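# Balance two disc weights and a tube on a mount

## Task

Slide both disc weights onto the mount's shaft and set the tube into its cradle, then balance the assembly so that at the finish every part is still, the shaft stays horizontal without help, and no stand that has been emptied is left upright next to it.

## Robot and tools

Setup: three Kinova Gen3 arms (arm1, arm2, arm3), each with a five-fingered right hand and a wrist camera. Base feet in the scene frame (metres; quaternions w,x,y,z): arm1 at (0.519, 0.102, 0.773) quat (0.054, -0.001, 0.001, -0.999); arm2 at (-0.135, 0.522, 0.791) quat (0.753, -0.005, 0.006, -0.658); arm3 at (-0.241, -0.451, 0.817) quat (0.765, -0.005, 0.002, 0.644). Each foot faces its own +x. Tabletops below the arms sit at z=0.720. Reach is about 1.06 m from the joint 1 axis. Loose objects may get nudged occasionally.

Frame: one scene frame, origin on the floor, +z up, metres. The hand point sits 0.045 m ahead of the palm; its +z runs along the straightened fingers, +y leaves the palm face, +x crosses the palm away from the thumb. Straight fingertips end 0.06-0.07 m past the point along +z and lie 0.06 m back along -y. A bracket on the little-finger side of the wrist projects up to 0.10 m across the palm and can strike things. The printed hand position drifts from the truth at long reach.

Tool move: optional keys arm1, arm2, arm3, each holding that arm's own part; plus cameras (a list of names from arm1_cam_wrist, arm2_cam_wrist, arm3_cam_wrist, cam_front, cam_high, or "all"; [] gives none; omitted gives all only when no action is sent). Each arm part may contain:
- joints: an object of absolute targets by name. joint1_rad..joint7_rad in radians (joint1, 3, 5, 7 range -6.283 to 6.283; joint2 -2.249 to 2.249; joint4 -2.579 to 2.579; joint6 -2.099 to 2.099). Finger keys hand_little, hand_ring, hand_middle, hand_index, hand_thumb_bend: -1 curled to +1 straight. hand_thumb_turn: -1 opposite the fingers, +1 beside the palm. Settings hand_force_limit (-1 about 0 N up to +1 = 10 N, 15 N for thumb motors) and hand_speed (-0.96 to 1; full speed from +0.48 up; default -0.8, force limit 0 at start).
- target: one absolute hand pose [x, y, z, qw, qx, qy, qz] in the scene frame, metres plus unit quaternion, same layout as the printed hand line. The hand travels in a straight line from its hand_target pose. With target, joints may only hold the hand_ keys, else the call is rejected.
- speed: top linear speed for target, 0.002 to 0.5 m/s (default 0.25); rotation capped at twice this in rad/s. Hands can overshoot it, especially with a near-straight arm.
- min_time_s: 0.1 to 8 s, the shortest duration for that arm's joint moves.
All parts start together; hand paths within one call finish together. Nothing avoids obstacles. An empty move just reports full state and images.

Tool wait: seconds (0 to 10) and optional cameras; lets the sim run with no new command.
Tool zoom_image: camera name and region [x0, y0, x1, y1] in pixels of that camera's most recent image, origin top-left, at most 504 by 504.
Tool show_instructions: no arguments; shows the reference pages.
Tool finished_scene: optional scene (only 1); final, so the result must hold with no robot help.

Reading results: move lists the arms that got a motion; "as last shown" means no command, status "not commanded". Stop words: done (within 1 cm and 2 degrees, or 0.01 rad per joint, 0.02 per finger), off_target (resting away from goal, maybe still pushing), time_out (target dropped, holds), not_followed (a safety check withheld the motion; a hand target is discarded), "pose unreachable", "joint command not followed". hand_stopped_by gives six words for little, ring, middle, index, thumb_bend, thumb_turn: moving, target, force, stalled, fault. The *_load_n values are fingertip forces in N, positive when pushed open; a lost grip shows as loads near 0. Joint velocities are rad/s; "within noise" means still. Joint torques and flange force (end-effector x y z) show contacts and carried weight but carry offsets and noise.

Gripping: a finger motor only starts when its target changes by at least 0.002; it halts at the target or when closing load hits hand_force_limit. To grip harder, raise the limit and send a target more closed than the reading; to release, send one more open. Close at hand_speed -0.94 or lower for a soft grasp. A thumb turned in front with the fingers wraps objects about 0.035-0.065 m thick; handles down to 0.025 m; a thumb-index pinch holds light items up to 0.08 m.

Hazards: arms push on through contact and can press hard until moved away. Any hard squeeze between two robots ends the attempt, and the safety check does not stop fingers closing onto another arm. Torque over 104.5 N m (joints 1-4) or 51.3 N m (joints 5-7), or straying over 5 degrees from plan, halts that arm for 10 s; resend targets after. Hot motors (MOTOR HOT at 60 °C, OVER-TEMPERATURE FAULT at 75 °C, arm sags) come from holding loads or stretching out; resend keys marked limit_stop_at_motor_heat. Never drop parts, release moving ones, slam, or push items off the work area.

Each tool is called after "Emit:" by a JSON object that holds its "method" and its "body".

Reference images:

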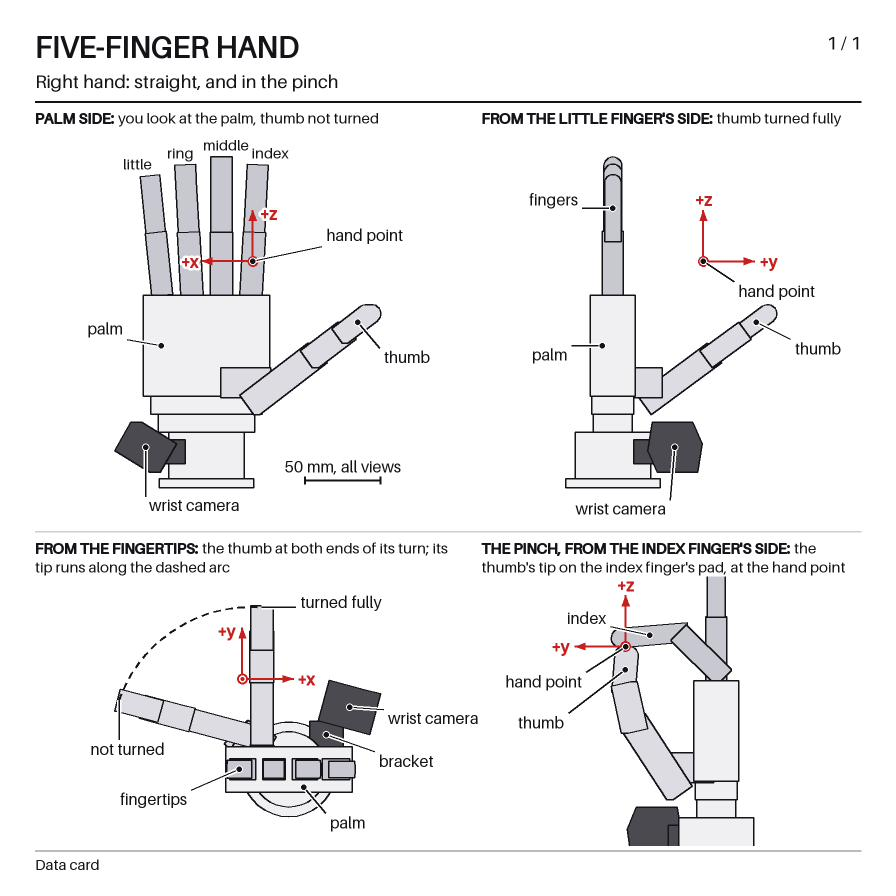

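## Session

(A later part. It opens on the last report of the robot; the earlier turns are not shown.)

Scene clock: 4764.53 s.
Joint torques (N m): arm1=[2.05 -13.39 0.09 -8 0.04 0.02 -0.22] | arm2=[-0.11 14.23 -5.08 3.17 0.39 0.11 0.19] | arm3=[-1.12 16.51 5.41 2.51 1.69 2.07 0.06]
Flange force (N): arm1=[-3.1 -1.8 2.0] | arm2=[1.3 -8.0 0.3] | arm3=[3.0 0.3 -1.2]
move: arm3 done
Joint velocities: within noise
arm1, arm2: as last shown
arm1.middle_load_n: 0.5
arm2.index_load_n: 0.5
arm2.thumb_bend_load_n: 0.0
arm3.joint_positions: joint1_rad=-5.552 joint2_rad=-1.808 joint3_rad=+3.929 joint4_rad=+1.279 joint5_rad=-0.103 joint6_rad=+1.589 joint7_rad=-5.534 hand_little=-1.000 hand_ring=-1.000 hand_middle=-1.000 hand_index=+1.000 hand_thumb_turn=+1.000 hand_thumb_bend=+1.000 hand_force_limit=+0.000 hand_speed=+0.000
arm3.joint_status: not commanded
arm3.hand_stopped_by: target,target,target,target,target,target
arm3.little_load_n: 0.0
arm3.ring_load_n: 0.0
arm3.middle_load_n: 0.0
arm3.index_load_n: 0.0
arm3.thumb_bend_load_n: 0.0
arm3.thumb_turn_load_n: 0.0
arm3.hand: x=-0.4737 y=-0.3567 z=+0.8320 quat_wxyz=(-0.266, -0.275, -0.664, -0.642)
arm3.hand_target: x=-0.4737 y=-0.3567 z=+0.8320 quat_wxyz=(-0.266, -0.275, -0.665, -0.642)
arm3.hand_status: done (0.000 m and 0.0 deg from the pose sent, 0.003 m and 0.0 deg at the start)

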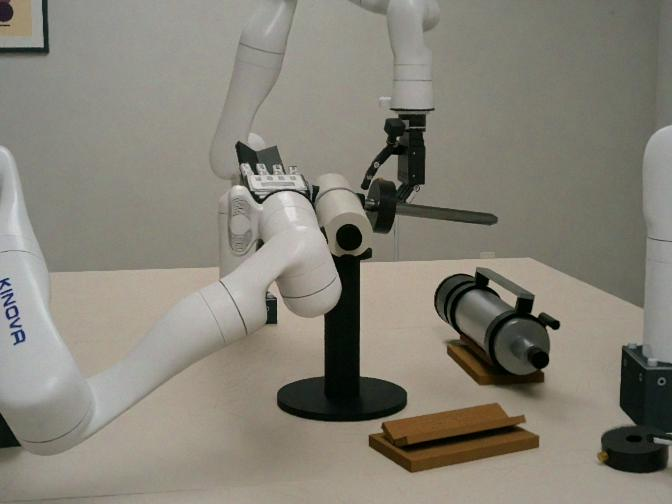

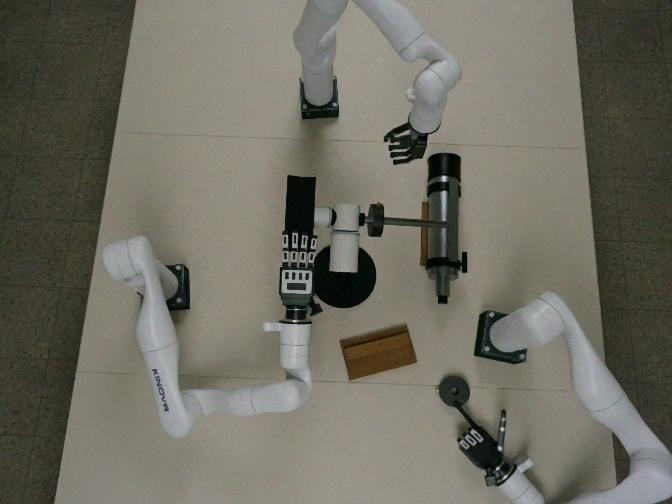

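Emit:
{"method": "move", "body": {"arm3": {"target":[-0.505,-0.388,0.85,0.246,0.2931,0.7077,0.5939],"speed":0.15}, "cameras": []}}

Emit:
{"method": "move", "body": {"arm3": {"target":[-0.42,-0.28,0.90,0.0861,0.3729,0.9002,0.2079],"speed":0.25}, "cameras": []}}

Emit:
{"method": "move", "body": {"arm3": {"target":[-0.370,-0.225,0.83,0,0.3827,0.9239,0],"speed":0.2}, "cameras": ["cam_high","cam_front"]}}

Emit:
{"method": "zoom_image", "body": {"camera": "cam_front", "region": [540, 360, 672, 504]}}

Scene clock: 4833.80 s.
Joint torques (N m): arm1=[1.99 -13.35 0.12 -8.01 0.04 0.03 -0.21] | arm2=[-0.08 14.27 -5.12 3.18 0.36 0.12 0.21] | arm3=[-1.17 17.84 5.54 1.4 1.76 1.98 0.08]
Flange force (N): arm1=[-3.1 -1.7 2.0] | arm2=[1.3 -7.9 0.3] | arm3=[3.0 0.0 -1.8]
move: arm3 done
Joint velocities: within noise
arm1, arm2: as last shown
arm1.middle_load_n: 0.0
arm2.index_load_n: 0.0
arm3.joint_positions: joint1_rad=-5.567 joint2_rad=-1.680 joint3_rad=+3.942 joint4_rad=+1.253 joint5_rad=-0.126 joint6_rad=+1.616 joint7_rad=-5.512 hand_little=-1.000 hand_ring=-1.000 hand_middle=-1.000 hand_index=+1.000 hand_thumb_turn=+1.000 hand_thumb_bend=+1.000 hand_force_limit=+0.000 hand_speed=+0.000
arm3.joint_status: not commanded
arm3.hand_stopped_by: target,target,target,target,target,target
arm3.little_load_n: 0.0
arm3.ring_load_n: 0.0
arm3.middle_load_n: 0.0
arm3.index_load_n: 0.0
arm3.thumb_bend_load_n: 0.0
arm3.thumb_turn_load_n: 0.0
arm3.hand: x=-0.5050 y=-0.3880 z=+0.8500 quat_wxyz=(-0.246, -0.293, -0.708, -0.594)
arm3.hand_target: x=-0.5050 y=-0.3880 z=+0.8500 quat_wxyz=(-0.246, -0.293, -0.708, -0.594)
arm3.hand_status: done (0.000 m and 0.0 deg from the pose sent, 0.048 m and 8.0 deg at the start)

Scene clock: 4836.30 s.
Joint torques (N m): arm1=[2.02 -13.32 0.09 -8.01 0.04 0.04 -0.21] | arm2=[-0.15 14.33 -5.12 3.17 0.34 0.13 0.22] | arm3=[-1.14 11.14 3.47 -1.65 0.77 0.54 0.06]
Flange force (N): arm1=[-3.2 -1.6 2.0] | arm2=[1.1 -7.8 0.3] | arm3=[2.6 2.2 0.1]
move: arm3 done
Joint velocities: within noise
arm1.joint_positions: joint1_rad=-0.700 joint2_rad=+0.300 joint3_rad=+0.000 joint4_rad=+1.700 joint5_rad=+0.000 joint6_rad=+1.140 joint7_rad=-5.500 hand_little=+0.000 hand_ring=+0.000 hand_middle=+0.000 hand_index=+0.000 hand_thumb_turn=-1.000 hand_thumb_bend=+0.500 hand_force_limit=-0.100 hand_speed=-0.850
arm1.joint_status: not commanded
arm1.hand_stopped_by: target,target,target,target,target,target
arm1.little_load_n: 0.0
arm1.ring_load_n: 0.0
arm1.middle_load_n: 0.0
arm1.index_load_n: 0.0
arm1.thumb_bend_load_n: 0.0
arm1.thumb_turn_load_n: 0.0
arm1.hand: x=+0.2473 y=-0.1171 z=+1.0069 quat_wxyz=(-0.002, -0.010, +1.000, +0.000)
arm1.hand_target: x=+0.2473 y=-0.1171 z=+1.0069 quat_wxyz=(-0.002, -0.010, +1.000, +0.000)
arm1.hand_status: not commanded
arm2.joint_positions: joint1_rad=-1.735 joint2_rad=-2.074 joint3_rad=+1.157 joint4_rad=+1.663 joint5_rad=+0.333 joint6_rad=+1.312 joint7_rad=+1.211 hand_little=+1.000 hand_ring=+1.000 hand_middle=+1.000 hand_index=+1.000 hand_thumb_turn=-1.000 hand_thumb_bend=+1.000 hand_force_limit=+0.300 hand_speed=-0.300
arm2.joint_status: not commanded
arm2.hand_stopped_by: target,target,target,target,target,target
arm2.little_load_n: 0.0
arm2.ring_load_n: 0.0
arm2.middle_load_n: 0.0
arm2.index_load_n: 0.5
arm2.thumb_bend_load_n: 0.0
arm2.thumb_turn_load_n: 0.0
arm2.hand: x=-0.0970 y=+0.1460 z=+1.0105 quat_wxyz=(-0.558, +0.435, -0.435, +0.557)
arm2.hand_target: x=-0.0970 y=+0.1460 z=+1.0105 quat_wxyz=(-0.558, +0.435, -0.435, +0.557)
arm2.hand_status: not commanded
arm3.joint_positions: joint1_rad=-5.335 joint2_rad=-0.770 joint3_rad=+4.006 joint4_rad=+2.178 joint5_rad=-0.252 joint6_rad=+0.640 joint7_rad=-4.968 hand_little=-1.000 hand_ring=-1.000 hand_middle=-1.000 hand_index=+1.000 hand_thumb_turn=+1.000 hand_thumb_bend=+1.000 hand_force_limit=+0.000 hand_speed=+0.000
arm3.joint_status: not commanded
arm3.hand_stopped_by: target,target,target,target,target,target
arm3.little_load_n: 0.0
arm3.ring_load_n: 0.0
arm3.middle_load_n: 0.0
arm3.index_load_n: -0.5
arm3.thumb_bend_load_n: 0.0
arm3.thumb_turn_load_n: 0.0
arm3.hand: x=-0.4200 y=-0.2800 z=+0.9000 quat_wxyz=(-0.086, -0.373, -0.900, -0.208)
arm3.hand_target: x=-0.4200 y=-0.2800 z=+0.9000 quat_wxyz=(-0.086, -0.373, -0.900, -0.208)
arm3.hand_status: done (0.000 m and 0.0 deg from the pose sent, 0.146 m and 54.0 deg at the start)

Scene clock: 4838.30 s.
Joint torques (N m): arm1=[2.06 -13.33 0.07 -7.98 0.01 0.01 -0.22] | arm2=[-0.05 14.32 -5.08 3.13 0.35 0.09 0.27] | arm3=[-1 10.57 0.3 -0.96 0.05 0.23 0.06]
Flange force (N): arm1=[-3.1 -1.8 1.9] | arm2=[1.2 -7.9 0.4] | arm3=[0.0 3.3 -1.7]
move: arm3 done
Joint velocities: within noise
arm1, arm2: as last shown
arm3.joint_positions: joint1_rad=-4.234 joint2_rad=-0.553 joint3_rad=+3.349 joint4_rad=+2.395 joint5_rad=-0.498 joint6_rad=+0.220 joint7_rad=-4.183 hand_little=-1.000 hand_ring=-1.000 hand_middle=-1.000 hand_index=+1.000 hand_thumb_turn=+1.000 hand_thumb_bend=+1.000 hand_force_limit=+0.000 hand_speed=+0.000
arm3.joint_status: not commanded
arm3.hand_stopped_by: target,target,target,target,target,target
arm3.little_load_n: 0.0
arm3.ring_load_n: 0.0
arm3.middle_load_n: 0.0
arm3.index_load_n: 0.0
arm3.thumb_bend_load_n: 0.0
arm3.thumb_turn_load_n: 0.0
arm3.hand: x=-0.3700 y=-0.2250 z=+0.8300 quat_wxyz=(+0.000, -0.383, -0.924, +0.000)
arm3.hand_target: x=-0.3700 y=-0.2250 z=+0.8300 quat_wxyz=(+0.000, -0.383, -0.924, +0.000)
arm3.hand_status: done (0.000 m and 0.0 deg from the pose sent, 0.102 m and 26.0 deg at the start)
pictures: cam_front, cam_high

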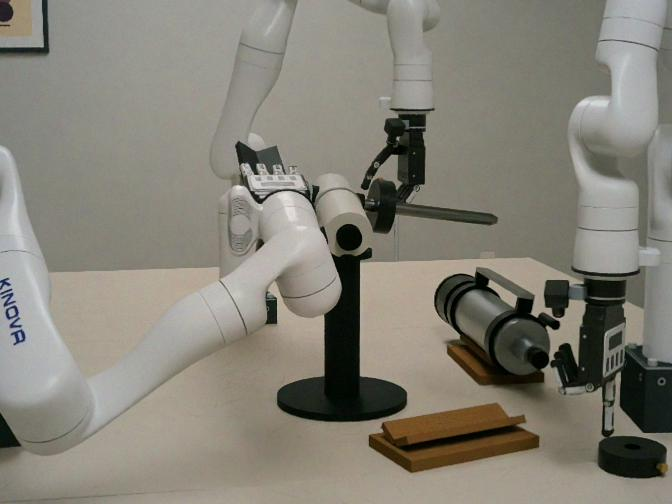

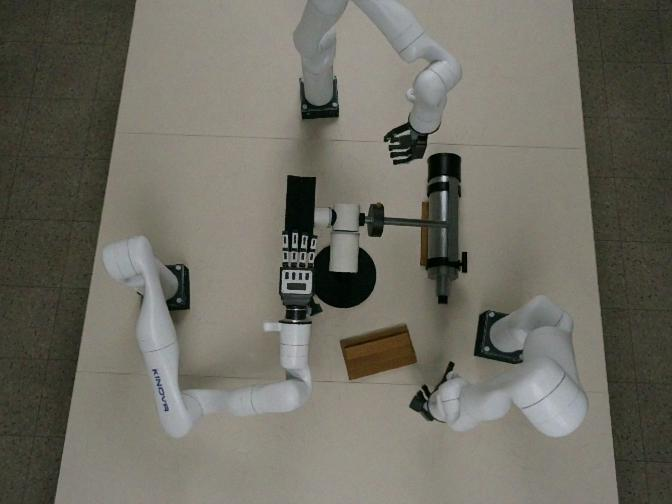

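Scaled by 3.500 from the camera's image (finer frame: 960x720).

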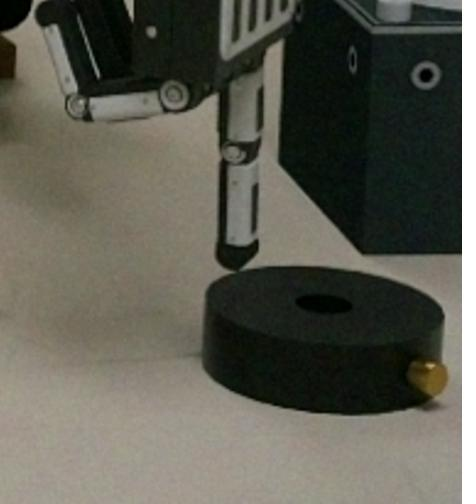

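Emit:
{"method": "move", "body": {"arm3": {"target":[-0.4060,-0.3005,0.83,0,0.3827,0.9239,0],"speed":0.2}, "cameras": []}}

Emit:
{"method": "move", "body": {"arm3": {"target":[-0.4060,-0.3005,0.793,0,0.3827,0.9239,0],"speed":0.08}, "cameras": ["cam_front"]}}

Emit:
{"method": "zoom_image", "body": {"camera": "cam_front", "region": [540, 360, 672, 504]}}

Scene clock: 4893.57 s.
Joint torques (N m): arm1=[2 -13.32 0.07 -7.98 0.02 0.02 -0.21] | arm2=[-0.12 14.29 -5.12 3.21 0.36 0.14 0.18] | arm3=[-1.01 10.03 0.18 -0.53 0 0.19 0.03]
Flange force (N): arm1=[-3.1 -1.7 1.9] | arm2=[1.3 -7.8 0.3] | arm3=[1.4 3.4 -2.0]
move: arm3 done
Joint velocities: within noise
arm1, arm2: as last shown
arm1.thumb_turn_load_n: 0.5
arm2.index_load_n: 0.0
arm3.joint_positions: joint1_rad=-4.541 joint2_rad=-0.543 joint3_rad=+3.351 joint4_rad=+2.452 joint5_rad=-0.602 joint6_rad=+0.179 joint7_rad=-4.381 hand_little=-1.000 hand_ring=-1.000 hand_middle=-1.000 hand_index=+1.000 hand_thumb_turn=+1.000 hand_thumb_bend=+1.000 hand_force_limit=+0.000 hand_speed=+0.000
arm3.joint_status: not commanded
arm3.hand_stopped_by: target,target,target,target,target,target
arm3.little_load_n: 0.0
arm3.ring_load_n: 0.0
arm3.middle_load_n: 0.0
arm3.index_load_n: 0.0
arm3.thumb_bend_load_n: 0.0
arm3.thumb_turn_load_n: 0.0
arm3.hand: x=-0.4060 y=-0.3005 z=+0.8300 quat_wxyz=(+0.000, -0.383, -0.924, +0.000)
arm3.hand_target: x=-0.4060 y=-0.3005 z=+0.8300 quat_wxyz=(+0.000, -0.383, -0.924, +0.000)
arm3.hand_status: done (0.000 m and 0.0 deg from the pose sent, 0.084 m and 0.0 deg at the start)

Scene clock: 4894.60 s.
Joint torques (N m): arm1=[2.02 -13.35 0.07 -7.99 0.02 0.03 -0.23] | arm2=[-0.13 14.24 -5.14 3.16 0.39 0.08 0.16] | arm3=[-0.93 11.02 -0.3 0.65 0.06 0.23 0.08]
Flange force (N): arm1=[-3.0 -1.7 2.0] | arm2=[1.2 -7.9 0.2] | arm3=[1.4 2.7 -2.3]
move: arm3 done
Joint velocities: within noise
arm1, arm2: as last shown
arm1.thumb_turn_load_n: 0.0
arm2.thumb_bend_load_n: 0.5
arm3.joint_positions: joint1_rad=-4.382 joint2_rad=-0.669 joint3_rad=+3.144 joint4_rad=+2.472 joint5_rad=-0.654 joint6_rad=-0.009 joint7_rad=-4.340 hand_little=-1.000 hand_ring=-1.000 hand_middle=-1.000 hand_index=+1.000 hand_thumb_turn=+1.000 hand_thumb_bend=+1.000 hand_force_limit=+0.000 hand_speed=+0.000
arm3.joint_status: not commanded
arm3.hand_stopped_by: target,target,target,target,target,target
arm3.little_load_n: 0.0
arm3.ring_load_n: 0.0
arm3.middle_load_n: 0.0
arm3.index_load_n: 0.0
arm3.thumb_bend_load_n: 0.0
arm3.thumb_turn_load_n: 0.0
arm3.hand: x=-0.4060 y=-0.3005 z=+0.7930 quat_wxyz=(+0.000, -0.383, -0.924, +0.000)
arm3.hand_target: x=-0.4060 y=-0.3005 z=+0.7930 quat_wxyz=(+0.000, -0.383, -0.924, +0.000)
arm3.hand_status: done (0.000 m and 0.0 deg from the pose sent, 0.037 m and 0.0 deg at the start)

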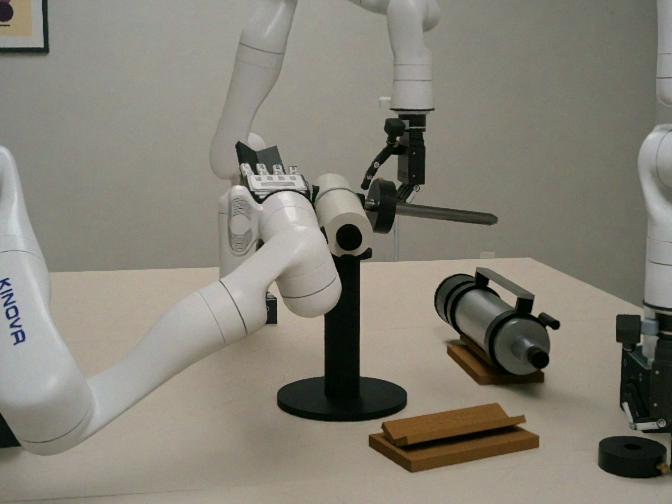

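Scaled by 3.500 from the camera's image (finer frame: 960x720).

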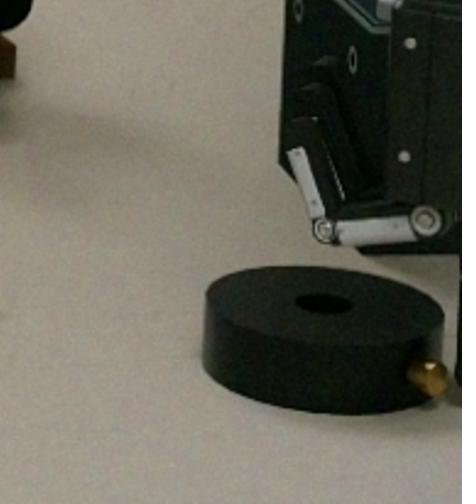

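Emit:
{"method": "move", "body": {"arm3": {"target":[-0.4090,-0.2530,0.793,0,0.3827,0.9239,0],"speed":0.05}, "cameras": ["cam_front","cam_high"]}}

Emit:
{"method": "zoom_image", "body": {"camera": "cam_front", "region": [540, 360, 672, 504]}}

Scene clock: 4899.77 s.
Joint torques (N m): arm1=[2.03 -13.27 0.08 -8 0.04 0.01 -0.22] | arm2=[-0.11 14.3 -5.06 3.18 0.39 0.09 0.24] | arm3=[-0.47 11.66 1.04 -0.03 0.18 -0.31 0.05]
Flange force (N): arm1=[-3.2 -1.6 1.8] | arm2=[1.2 -8.0 0.2] | arm3=[0.5 1.2 -2.0]
move: arm3 done
Joint velocities: within noise
arm1, arm2: as last shown
arm2.thumb_bend_load_n: 0.0
arm3.joint_positions: joint1_rad=-4.311 joint2_rad=-0.676 joint3_rad=+3.234 joint4_rad=+2.379 joint5_rad=-0.581 joint6_rad=+0.095 joint7_rad=-4.273 hand_little=-1.000 hand_ring=-1.000 hand_middle=-1.000 hand_index=+1.000 hand_thumb_turn=+1.000 hand_thumb_bend=+1.000 hand_force_limit=+0.000 hand_speed=+0.000
arm3.joint_status: not commanded
arm3.hand_stopped_by: target,target,target,target,target,target
arm3.little_load_n: 0.0
arm3.ring_load_n: 0.0
arm3.middle_load_n: 0.0
arm3.index_load_n: 0.0
arm3.thumb_bend_load_n: 0.0
arm3.thumb_turn_load_n: 0.0
arm3.hand: x=-0.4090 y=-0.2530 z=+0.7930 quat_wxyz=(+0.000, -0.383, -0.924, +0.000)
arm3.hand_target: x=-0.4090 y=-0.2530 z=+0.7930 quat_wxyz=(+0.000, -0.383, -0.924, +0.000)
arm3.hand_status: done (0.000 m and 0.0 deg from the pose sent, 0.048 m and 0.0 deg at the start)

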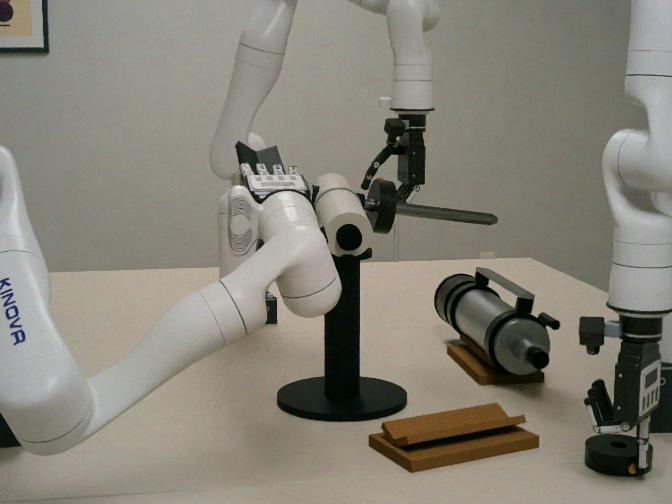

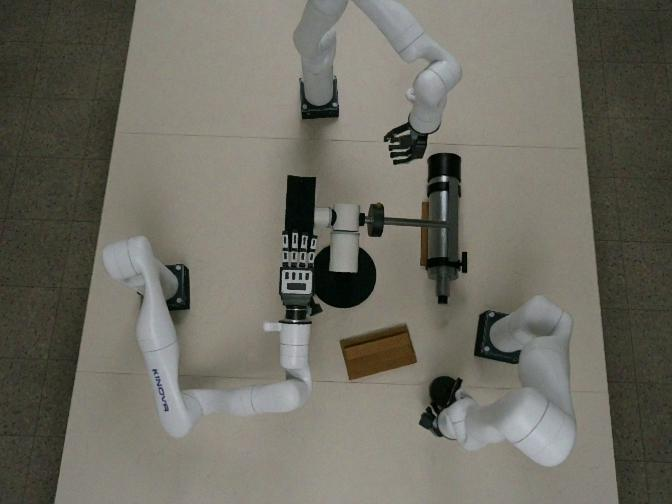

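Scaled by 3.500 from the camera's image (finer frame: 960x720).

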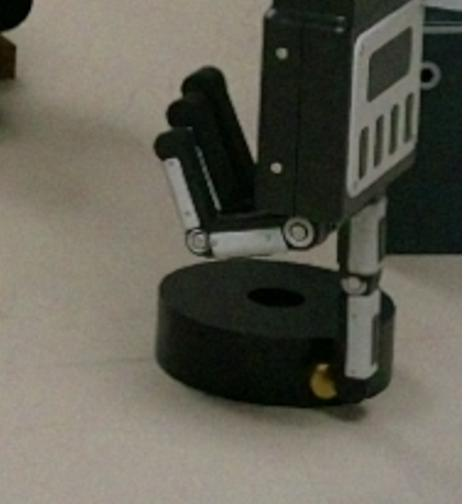

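Emit:
{"method": "move", "body": {"arm3": {"target":[-0.4095,-0.2200,0.793,0,0.3827,0.9239,0],"speed":0.05}, "cameras": ["cam_front"]}}

Emit:
{"method": "zoom_image", "body": {"camera": "cam_front", "region": [540, 360, 672, 504]}}

Scene clock: 4920.30 s.
Joint torques (N m): arm1=[1.99 -13.35 0.06 -8 0.04 0.01 -0.21] | arm2=[-0.09 14.23 -5.11 3.16 0.41 0.14 0.21] | arm3=[-1.03 12.43 0.27 -0.48 0.04 0.27 0.02]
Flange force (N): arm1=[-3.0 -1.7 1.9] | arm2=[1.2 -8.1 0.4] | arm3=[0.4 3.1 -1.3]
move: arm3 done
Joint velocities: within noise
arm1, arm2: as last shown
arm2.little_load_n: -0.5
arm3.joint_positions: joint1_rad=-4.260 joint2_rad=-0.688 joint3_rad=+3.280 joint4_rad=+2.310 joint5_rad=-0.537 joint6_rad=+0.163 joint7_rad=-4.236 hand_little=-1.000 hand_ring=-1.000 hand_middle=-1.000 hand_index=+1.000 hand_thumb_turn=+1.000 hand_thumb_bend=+1.000 hand_force_limit=+0.000 hand_speed=+0.000
arm3.joint_status: not commanded
arm3.hand_stopped_by: target,target,target,target,target,target
arm3.little_load_n: 0.0
arm3.ring_load_n: 0.0
arm3.middle_load_n: 0.0
arm3.index_load_n: 0.0
arm3.thumb_bend_load_n: 0.0
arm3.thumb_turn_load_n: 0.0
arm3.hand: x=-0.4095 y=-0.2200 z=+0.7930 quat_wxyz=(+0.000, -0.383, -0.924, +0.000)
arm3.hand_target: x=-0.4095 y=-0.2200 z=+0.7930 quat_wxyz=(+0.000, -0.383, -0.924, +0.000)
arm3.hand_status: done (0.000 m and 0.0 deg from the pose sent, 0.033 m and 0.0 deg at the start)

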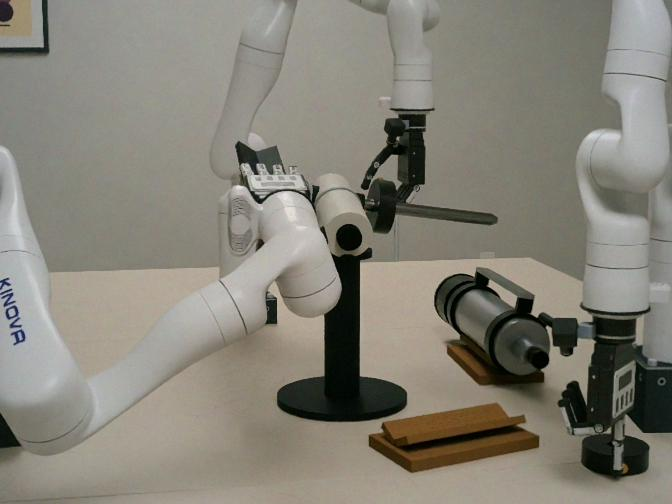

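Scaled by 3.500 from the camera's image (finer frame: 960x720).

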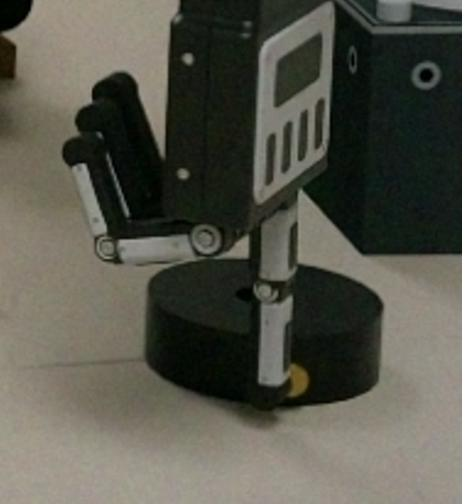

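Emit:
{"method": "move", "body": {"arm3": {"target":[-0.4150,-0.2250,0.835,0,0.3827,0.9239,0],"speed":0.15}, "cameras": []}}

Emit:
{"method": "move", "body": {"arm3": {"target":[-0.3490,-0.2360,0.818,0,0.3827,0.9239,0],"speed":0.15}, "cameras": ["cam_front","cam_high"]}}

Emit:
{"method": "zoom_image", "body": {"camera": "cam_front", "region": [560, 400, 660, 500]}}

Scene clock: 4934.17 s.
Joint torques (N m): arm1=[1.99 -13.34 0.03 -8 0.04 0.01 -0.21] | arm2=[-0.1 14.28 -5.09 3.13 0.41 0.13 0.2] | arm3=[-1.09 11.52 0.64 -1.75 0.07 0.23 0.09]
Flange force (N): arm1=[-3.0 -1.6 1.9] | arm2=[1.1 -8.0 0.4] | arm3=[0.3 3.2 -1.2]
move: arm3 done
Joint velocities: within noise
arm1, arm2: as last shown
arm1.middle_load_n: 0.5
arm2.little_load_n: 0.0
arm3.joint_positions: joint1_rad=-4.394 joint2_rad=-0.573 joint3_rad=+3.424 joint4_rad=+2.288 joint5_rad=-0.478 joint6_rad=+0.324 joint7_rad=-4.313 hand_little=-1.000 hand_ring=-1.000 hand_middle=-1.000 hand_index=+1.000 hand_thumb_turn=+1.000 hand_thumb_bend=+1.000 hand_force_limit=+0.000 hand_speed=+0.000
arm3.joint_status: not commanded
arm3.hand_stopped_by: target,target,target,target,target,target
arm3.little_load_n: 0.0
arm3.ring_load_n: 0.0
arm3.middle_load_n: 0.0
arm3.index_load_n: 0.0
arm3.thumb_bend_load_n: 0.0
arm3.thumb_turn_load_n: 0.0
arm3.hand: x=-0.4150 y=-0.2250 z=+0.8350 quat_wxyz=(+0.000, -0.383, -0.924, +0.000)
arm3.hand_target: x=-0.4150 y=-0.2250 z=+0.8350 quat_wxyz=(+0.000, -0.383, -0.924, +0.000)
arm3.hand_status: done (0.000 m and 0.0 deg from the pose sent, 0.043 m and 0.0 deg at the start)

Scene clock: 4935.30 s.
Joint torques (N m): arm1=[2.04 -13.37 0.06 -8.02 0.03 0.03 -0.22] | arm2=[-0.15 14.22 -5.12 3.17 0.37 0.13 0.19] | arm3=[-1.06 10.27 -0.13 -0.09 0.08 0.23 0.04]
Flange force (N): arm1=[-3.1 -1.7 2.1] | arm2=[1.2 -8.0 0.3] | arm3=[0.1 3.8 -2.0]
move: arm3 done
Joint velocities: within noise
arm1, arm2: as last shown
arm1.little_load_n: 0.5
arm1.middle_load_n: 0.0
arm2.thumb_bend_load_n: -0.5
arm3.joint_positions: joint1_rad=-4.119 joint2_rad=-0.575 joint3_rad=+3.236 joint4_rad=+2.475 joint5_rad=-0.516 joint6_rad=+0.097 joint7_rad=-4.139 hand_little=-1.000 hand_ring=-1.000 hand_middle=-1.000 hand_index=+1.000 hand_thumb_turn=+1.000 hand_thumb_bend=+1.000 hand_force_limit=+0.000 hand_speed=+0.000
arm3.joint_status: not commanded
arm3.hand_stopped_by: target,target,target,target,target,target
arm3.little_load_n: 0.0
arm3.ring_load_n: 0.0
arm3.middle_load_n: 0.0
arm3.index_load_n: 0.0
arm3.thumb_bend_load_n: 0.0
arm3.thumb_turn_load_n: 0.0
arm3.hand: x=-0.3490 y=-0.2360 z=+0.8180 quat_wxyz=(+0.000, -0.383, -0.924, +0.000)
arm3.hand_target: x=-0.3490 y=-0.2360 z=+0.8180 quat_wxyz=(+0.000, -0.383, -0.924, +0.000)
arm3.hand_status: done (0.000 m and 0.0 deg from the pose sent, 0.069 m and 0.0 deg at the start)

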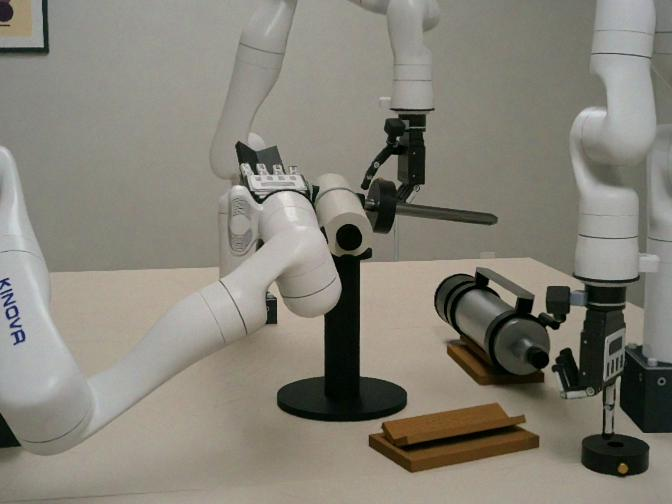

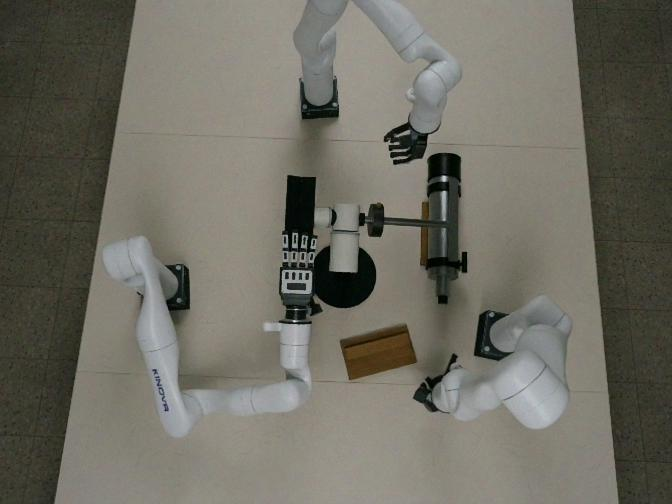

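Scaled by 5.040 from the camera's image (finer frame: 960x720).

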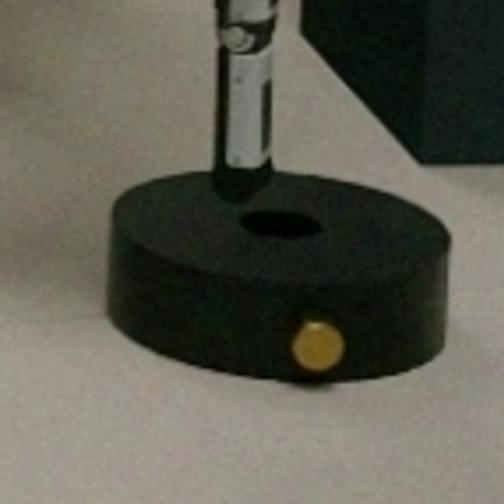

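Emit:
{"method": "move", "body": {"arm3": {"target":[-0.3505,-0.2458,0.816,0,0.3827,0.9239,0],"speed":0.08}, "cameras": []}}

Emit:
{"method": "move", "body": {"arm3": {"target":[-0.3505,-0.2458,0.808,0,0.3827,0.9239,0],"speed":0.03}, "cameras": ["cam_front"]}}

Emit:
{"method": "zoom_image", "body": {"camera": "cam_front", "region": [560, 400, 660, 500]}}

Scene clock: 4947.50 s.
Joint torques (N m): arm1=[1.98 -13.35 0.08 -7.99 0.02 0 -0.17] | arm2=[-0.21 14.27 -5.07 3.17 0.4 0.08 0.18] | arm3=[-0.99 10.14 -0.11 0.15 0.06 0.24 0.06]
Flange force (N): arm1=[-3.1 -1.8 1.9] | arm2=[1.1 -7.9 0.1] | arm3=[0.2 3.6 -2.0]
move: arm3 done
Joint velocities: within noise
arm1.joint_positions: joint1_rad=-0.700 joint2_rad=+0.300 joint3_rad=+0.000 joint4_rad=+1.700 joint5_rad=+0.000 joint6_rad=+1.140 joint7_rad=-5.500 hand_little=+0.000 hand_ring=+0.000 hand_middle=+0.000 hand_index=+0.000 hand_thumb_turn=-1.000 hand_thumb_bend=+0.500 hand_force_limit=-0.100 hand_speed=-0.850
arm1.joint_status: not commanded
arm1.hand_stopped_by: target,target,target,target,target,target
arm1.little_load_n: 0.0
arm1.ring_load_n: 0.0
arm1.middle_load_n: 0.0
arm1.index_load_n: 0.0
arm1.thumb_bend_load_n: 0.0
arm1.thumb_turn_load_n: 0.0
arm1.hand: x=+0.2473 y=-0.1171 z=+1.0069 quat_wxyz=(-0.002, -0.010, +1.000, +0.000)
arm1.hand_target: x=+0.2473 y=-0.1171 z=+1.0069 quat_wxyz=(-0.002, -0.010, +1.000, +0.000)
arm1.hand_status: not commanded
arm2.joint_positions: joint1_rad=-1.735 joint2_rad=-2.074 joint3_rad=+1.157 joint4_rad=+1.663 joint5_rad=+0.333 joint6_rad=+1.312 joint7_rad=+1.211 hand_little=+1.000 hand_ring=+1.000 hand_middle=+1.000 hand_index=+1.000 hand_thumb_turn=-1.000 hand_thumb_bend=+1.000 hand_force_limit=+0.300 hand_speed=-0.300
arm2.joint_status: not commanded
arm2.hand_stopped_by: target,target,target,target,target,target
arm2.little_load_n: 0.0
arm2.ring_load_n: 0.0
arm2.middle_load_n: 0.0
arm2.index_load_n: 0.5
arm2.thumb_bend_load_n: 0.0
arm2.thumb_turn_load_n: 0.0
arm2.hand: x=-0.0970 y=+0.1460 z=+1.0105 quat_wxyz=(-0.558, +0.435, -0.435, +0.557)
arm2.hand_target: x=-0.0970 y=+0.1460 z=+1.0105 quat_wxyz=(-0.558, +0.435, -0.435, +0.557)
arm2.hand_status: not commanded
arm3.joint_positions: joint1_rad=-4.131 joint2_rad=-0.579 joint3_rad=+3.211 joint4_rad=+2.496 joint5_rad=-0.535 joint6_rad=+0.067 joint7_rad=-4.152 hand_little=-1.000 hand_ring=-1.000 hand_middle=-1.000 hand_index=+1.000 hand_thumb_turn=+1.000 hand_thumb_bend=+1.000 hand_force_limit=+0.000 hand_speed=+0.000
arm3.joint_status: not commanded
arm3.hand_stopped_by: target,target,target,target,target,target
arm3.little_load_n: 0.0
arm3.ring_load_n: 0.0
arm3.middle_load_n: 0.0
arm3.index_load_n: 0.0
arm3.thumb_bend_load_n: 0.0
arm3.thumb_turn_load_n: 0.0
arm3.hand: x=-0.3505 y=-0.2458 z=+0.8160 quat_wxyz=(+0.000, -0.383, -0.924, +0.000)
arm3.hand_target: x=-0.3505 y=-0.2458 z=+0.8160 quat_wxyz=(+0.000, -0.383, -0.924, +0.000)
arm3.hand_status: done (0.000 m and 0.0 deg from the pose sent, 0.010 m and 0.0 deg at the start)

Scene clock: 4948.47 s.
Joint torques (N m): arm1=[2.01 -13.31 0.06 -8.02 0.02 0.04 -0.2] | arm2=[-0.12 14.27 -5.13 3.14 0.35 0.13 0.2] | arm3=[-1 10.35 -0.25 0.38 0.03 0.16 0.05]
Flange force (N): arm1=[-3.2 -1.6 2.0] | arm2=[1.1 -7.9 0.4] | arm3=[0.5 3.7 -2.7]
move: arm3 done
Joint velocities: within noise
arm1, arm2: as last shown
arm2.index_load_n: 0.0
arm3.joint_positions: joint1_rad=-4.101 joint2_rad=-0.609 joint3_rad=+3.172 joint4_rad=+2.500 joint5_rad=-0.539 joint6_rad=+0.026 joint7_rad=-4.150 hand_little=-1.000 hand_ring=-1.000 hand_middle=-1.000 hand_index=+1.000 hand_thumb_turn=+1.000 hand_thumb_bend=+1.000 hand_force_limit=+0.000 hand_speed=+0.000
arm3.joint_status: not commanded
arm3.hand_stopped_by: target,target,target,target,target,target
arm3.little_load_n: 0.0
arm3.ring_load_n: 0.5
arm3.middle_load_n: 0.0
arm3.index_load_n: 0.0
arm3.thumb_bend_load_n: 0.0
arm3.thumb_turn_load_n: 0.0
arm3.hand: x=-0.3505 y=-0.2458 z=+0.8080 quat_wxyz=(+0.000, -0.383, -0.924, +0.000)
arm3.hand_target: x=-0.3505 y=-0.2458 z=+0.8080 quat_wxyz=(+0.000, -0.383, -0.924, +0.000)
arm3.hand_status: done (0.000 m and 0.0 deg from the pose sent, 0.008 m and 0.0 deg at the start)

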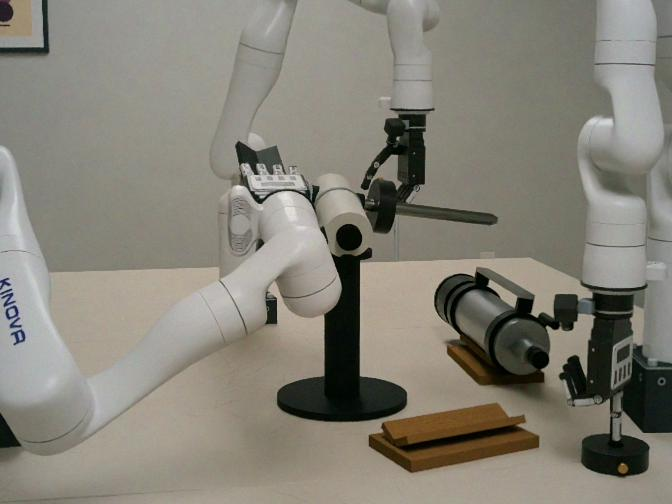

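Scaled by 5.040 from the camera's image (finer frame: 960x720).

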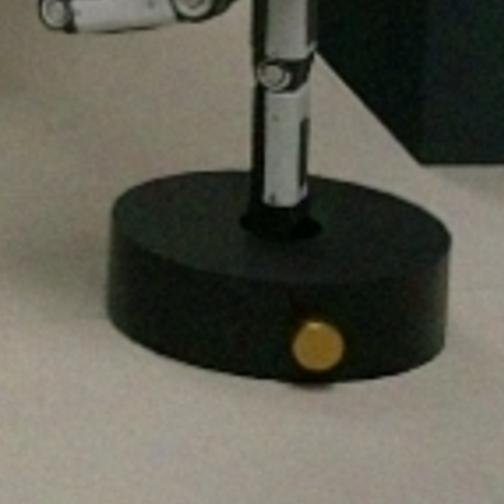

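Emit:
{"method": "move", "body": {"arm3": {"target":[-0.3505,-0.2463,0.789,0,0.3827,0.9239,0],"speed":0.03}, "cameras": []}}

Emit:
{"method": "move", "body": {"arm3": {"target":[-0.405,-0.165,0.789,0,0.3827,0.9239,0],"speed":0.05}, "cameras": ["cam_front","cam_high"]}}

Emit:
{"method": "zoom_image", "body": {"camera": "cam_front", "region": [510, 380, 642, 504]}}

Scene clock: 4956.47 s.
Joint torques (N m): arm1=[2.01 -13.33 0.08 -7.99 0.03 0.01 -0.22] | arm2=[-0.05 14.28 -5.18 3.14 0.34 0.13 0.19] | arm3=[-1.07 11.11 -0.42 0.47 0.05 -0.04 0]
Flange force (N): arm1=[-3.0 -1.7 1.9] | arm2=[1.2 -7.8 0.5] | arm3=[-0.5 3.9 -2.5]
move: arm3 done
Joint velocities: within noise
arm1, arm2: as last shown
arm1.ring_load_n: 0.5
arm1.index_load_n: 0.5
arm3.joint_positions: joint1_rad=-4.042 joint2_rad=-0.683 joint3_rad=+3.092 joint4_rad=+2.508 joint5_rad=-0.540 joint6_rad=-0.069 joint7_rad=-4.154 hand_little=-1.000 hand_ring=-1.000 hand_middle=-1.000 hand_index=+1.000 hand_thumb_turn=+1.000 hand_thumb_bend=+1.000 hand_force_limit=+0.000 hand_speed=+0.000
arm3.joint_status: not commanded
arm3.hand_stopped_by: target,target,target,target,target,target
arm3.little_load_n: 0.0
arm3.ring_load_n: -0.5
arm3.middle_load_n: 0.0
arm3.index_load_n: 0.0
arm3.thumb_bend_load_n: 0.0
arm3.thumb_turn_load_n: 0.0
arm3.hand: x=-0.3505 y=-0.2463 z=+0.7890 quat_wxyz=(+0.000, -0.383, -0.924, +0.000)
arm3.hand_target: x=-0.3505 y=-0.2463 z=+0.7890 quat_wxyz=(+0.000, -0.383, -0.924, +0.000)
arm3.hand_status: done (0.000 m and 0.0 deg from the pose sent, 0.019 m and 0.0 deg at the start)

Scene clock: 4958.93 s.
Joint torques (N m): arm1=[2.04 -13.35 0.07 -7.99 0.02 0.01 -0.2] | arm2=[-0.12 14.27 -5.12 3.18 0.4 0.12 0.21] | arm3=[-1.04 14.94 0.68 -4.2 -0.11 -1.36 0.08]
Flange force (N): arm1=[-3.1 -1.8 1.9] | arm2=[1.2 -7.9 0.3] | arm3=[-4.1 2.4 -2.4]
move: arm3 done
Joint velocities: within noise
arm1, arm2: as last shown
arm1.ring_load_n: 0.0
arm1.index_load_n: 0.0
arm3.joint_positions: joint1_rad=-4.164 joint2_rad=-0.724 joint3_rad=+3.325 joint4_rad=+2.192 joint5_rad=-0.489 joint6_rad=+0.252 joint7_rad=-4.164 hand_little=-1.000 hand_ring=-1.000 hand_middle=-1.000 hand_index=+1.000 hand_thumb_turn=+1.000 hand_thumb_bend=+1.000 hand_force_limit=+0.000 hand_speed=+0.000
arm3.joint_status: not commanded
arm3.hand_stopped_by: target,target,target,target,target,target
arm3.little_load_n: 0.0
arm3.ring_load_n: 0.0
arm3.middle_load_n: 0.0
arm3.index_load_n: 0.0
arm3.thumb_bend_load_n: 0.0
arm3.thumb_turn_load_n: -0.5
arm3.hand: x=-0.4050 y=-0.1650 z=+0.7890 quat_wxyz=(+0.000, -0.383, -0.924, +0.000)
arm3.hand_target: x=-0.4050 y=-0.1650 z=+0.7890 quat_wxyz=(+0.000, -0.383, -0.924, +0.000)
arm3.hand_status: done (0.000 m and 0.0 deg from the pose sent, 0.098 m and 0.0 deg at the start)

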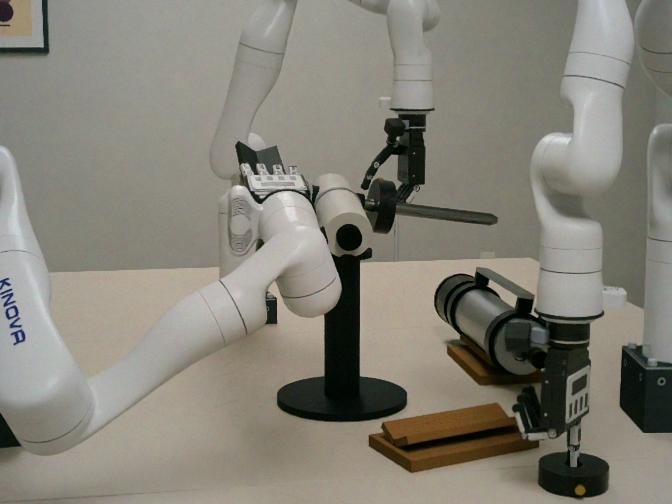

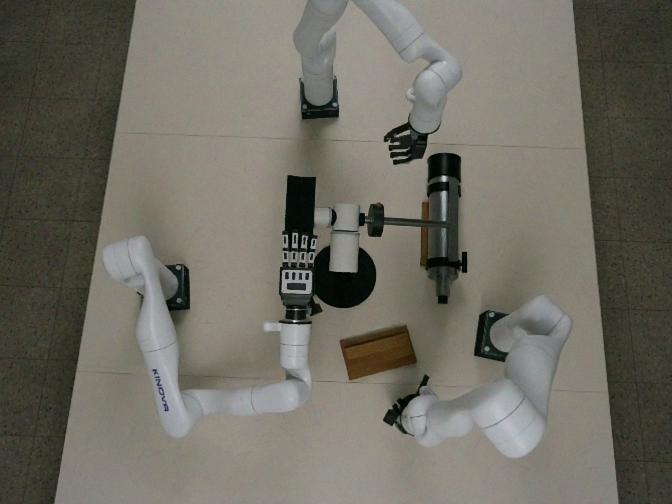

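Scaled by 3.818 from the camera's image (finer frame: 960x720).

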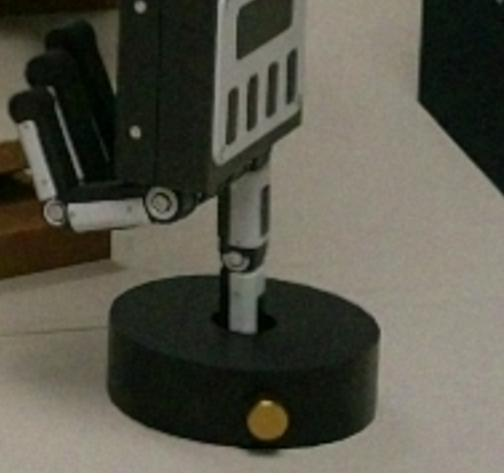

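Emit:
{"method": "move", "body": {"arm3": {"target":[-0.4156,-0.1756,0.7993,0.04,0.3806,0.9188,0.0966],"speed":0.05}, "cameras": []}}

Emit:
{"method": "move", "body": {"arm3": {"target":[-0.4198,-0.1798,0.8036,0.0566,0.3785,0.9137,0.1366],"speed":0.05}, "cameras": []}}

Emit:
{"method": "move", "body": {"arm3": {"target":[-0.4289,-0.1889,0.8128,0.0861,0.3729,0.9002,0.2079],"speed":0.05}, "cameras": []}}

Emit:
{"method": "move", "body": {"arm3": {"target":[-0.4379,-0.1979,0.8215,0.1087,0.3669,0.8858,0.2624],"speed":0.05}, "cameras": ["cam_front"]}}

Emit:
{"method": "zoom_image", "body": {"camera": "cam_front", "region": [510, 380, 642, 504]}}

Scene clock: 4974.83 s.
Joint torques (N m): arm1=[2.01 -13.31 0.07 -8.01 0.04 0.01 -0.22] | arm2=[-0.18 14.26 -5.05 3.11 0.4 0.12 0.23] | arm3=[-2.37 13.92 0.31 -2.68 -0.29 -0.2 -0.06]
Flange force (N): arm1=[-3.1 -1.6 1.9] | arm2=[0.9 -8.1 0.4] | arm3=[-1.4 7.4 -2.7]
move: arm3 done
Joint velocities: within noise
arm1, arm2: as last shown
arm1.thumb_bend_load_n: -0.5
arm3.joint_positions: joint1_rad=-4.598 joint2_rad=-0.812 joint3_rad=+3.612 joint4_rad=+2.174 joint5_rad=-0.481 joint6_rad=+0.267 joint7_rad=-4.404 hand_little=-1.000 hand_ring=-1.000 hand_middle=-1.000 hand_index=+1.000 hand_thumb_turn=+1.000 hand_thumb_bend=+1.000 hand_force_limit=+0.000 hand_speed=+0.000
arm3.joint_status: not commanded
arm3.hand_stopped_by: target,target,target,target,target,target
arm3.little_load_n: 0.0
arm3.ring_load_n: 0.0
arm3.middle_load_n: 0.0
arm3.index_load_n: -2.5
arm3.thumb_bend_load_n: 0.0
arm3.thumb_turn_load_n: 0.0
arm3.hand: x=-0.4156 y=-0.1756 z=+0.7993 quat_wxyz=(-0.040, -0.381, -0.919, -0.097)
arm3.hand_target: x=-0.4156 y=-0.1756 z=+0.7993 quat_wxyz=(-0.040, -0.381, -0.919, -0.097)
arm3.hand_status: done (0.000 m and 0.0 deg from the pose sent, 0.018 m and 12.0 deg at the start)

Scene clock: 4976.20 s.
Joint torques (N m): arm1=[1.99 -13.33 0.07 -8.02 0.01 0.02 -0.21] | arm2=[-0.15 14.29 -5.12 3.23 0.4 0.14 0.21] | arm3=[-3.18 12.32 -1.44 -1.57 -0.84 0.68 -0.13]
Flange force (N): arm1=[-3.1 -1.6 2.0] | arm2=[1.3 -7.9 0.2] | arm3=[1.4 12.1 -8.0]
move: arm3 done
Joint velocities: within noise
arm1, arm2: as last shown
arm1.thumb_bend_load_n: 0.0
arm2.ring_load_n: -0.5
arm2.index_load_n: 0.5
arm3.joint_positions: joint1_rad=-4.757 joint2_rad=-0.875 joint3_rad=+3.719 joint4_rad=+2.151 joint5_rad=-0.476 joint6_rad=+0.305 joint7_rad=-4.499 hand_little=-1.000 hand_ring=-1.000 hand_middle=-1.000 hand_index=+1.000 hand_thumb_turn=+1.000 hand_thumb_bend=+1.000 hand_force_limit=+0.000 hand_speed=+0.000
arm3.joint_status: not commanded
arm3.hand_stopped_by: target,target,target,target,target,target
arm3.little_load_n: 0.0
arm3.ring_load_n: 0.0
arm3.middle_load_n: 0.0
arm3.index_load_n: -1.5
arm3.thumb_bend_load_n: 0.0
arm3.thumb_turn_load_n: 0.0
arm3.hand: x=-0.4198 y=-0.1798 z=+0.8036 quat_wxyz=(-0.057, -0.379, -0.914, -0.137)
arm3.hand_target: x=-0.4198 y=-0.1798 z=+0.8036 quat_wxyz=(-0.057, -0.379, -0.914, -0.137)
arm3.hand_status: done (0.000 m and 0.0 deg from the pose sent, 0.007 m and 5.0 deg at the start)

Scene clock: 4978.27 s.
Joint torques (N m): arm1=[1.98 -13.33 0.07 -8 0 0.04 -0.22] | arm2=[-0.11 14.26 -5.07 3.09 0.42 0.1 0.21] | arm3=[-2.65 11.88 -0.54 -0.34 -0.74 0.95 -0.12]
Flange force (N): arm1=[-3.1 -1.6 2.0] | arm2=[1.0 -8.0 0.4] | arm3=[4.1 12.2 -8.9]
move: arm3 done
Joint velocities: within noise
arm1, arm2: as last shown
arm1.ring_load_n: 0.5
arm2.little_load_n: -0.5
arm2.ring_load_n: 0.0
arm3.joint_positions: joint1_rad=-4.997 joint2_rad=-1.010 joint3_rad=+3.878 joint4_rad=+2.086 joint5_rad=-0.460 joint6_rad=+0.415 joint7_rad=-4.664 hand_little=-1.000 hand_ring=-1.000 hand_middle=-1.000 hand_index=+1.000 hand_thumb_turn=+1.000 hand_thumb_bend=+1.000 hand_force_limit=+0.000 hand_speed=+0.000
arm3.joint_status: not commanded
arm3.hand_stopped_by: target,target,target,target,target,target
arm3.little_load_n: 0.0
arm3.ring_load_n: 0.0
arm3.middle_load_n: 0.0
arm3.index_load_n: 0.0
arm3.thumb_bend_load_n: 0.0
arm3.thumb_turn_load_n: 0.0
arm3.hand: x=-0.4289 y=-0.1889 z=+0.8128 quat_wxyz=(-0.086, -0.373, -0.900, -0.208)
arm3.hand_target: x=-0.4289 y=-0.1889 z=+0.8128 quat_wxyz=(-0.086, -0.373, -0.900, -0.208)
arm3.hand_status: done (0.000 m and 0.0 deg from the pose sent, 0.016 m and 9.0 deg at the start)

Scene clock: 4980.00 s.
Joint torques (N m): arm1=[2.05 -13.33 0.09 -7.98 0.02 0.01 -0.19] | arm2=[-0.1 14.25 -5.15 3.16 0.38 0.11 0.19] | arm3=[-3.27 13.43 -0.41 -0.79 -1.29 1.11 -0.16]
Flange force (N): arm1=[-3.2 -1.8 1.9] | arm2=[1.2 -7.9 0.3] | arm3=[5.1 14.0 -5.5]
move: arm3 done
Joint velocities: within noise
arm1, arm2: as last shown
arm1.ring_load_n: 0.0
arm2.thumb_turn_load_n: 0.5
arm3.joint_positions: joint1_rad=-5.144 joint2_rad=-1.121 joint3_rad=+3.970 joint4_rad=+2.018 joint5_rad=-0.436 joint6_rad=+0.532 joint7_rad=-4.786 hand_little=-1.000 hand_ring=-1.000 hand_middle=-1.000 hand_index=+1.000 hand_thumb_turn=+1.000 hand_thumb_bend=+1.000 hand_force_limit=+0.000 hand_speed=+0.000
arm3.joint_status: not commanded
arm3.hand_stopped_by: target,target,target,target,target,target
arm3.little_load_n: 0.0
arm3.ring_load_n: 0.0
arm3.middle_load_n: 0.0
arm3.index_load_n: 0.0
arm3.thumb_bend_load_n: 0.0
arm3.thumb_turn_load_n: 0.0
arm3.hand: x=-0.4379 y=-0.1979 z=+0.8215 quat_wxyz=(-0.109, -0.367, -0.886, -0.262)
arm3.hand_target: x=-0.4379 y=-0.1979 z=+0.8215 quat_wxyz=(-0.109, -0.367, -0.886, -0.262)
arm3.hand_status: done (0.000 m and 0.0 deg from the pose sent, 0.015 m and 7.0 deg at the start)

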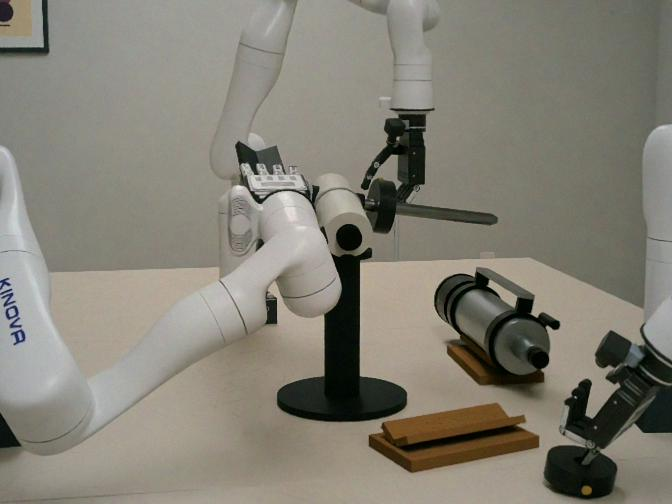

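Scaled by 3.818 from the camera's image (finer frame: 960x720).

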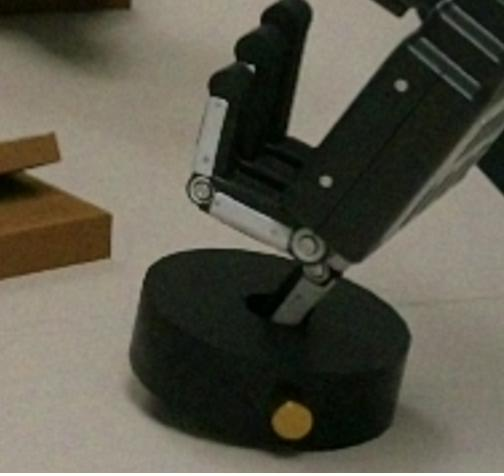

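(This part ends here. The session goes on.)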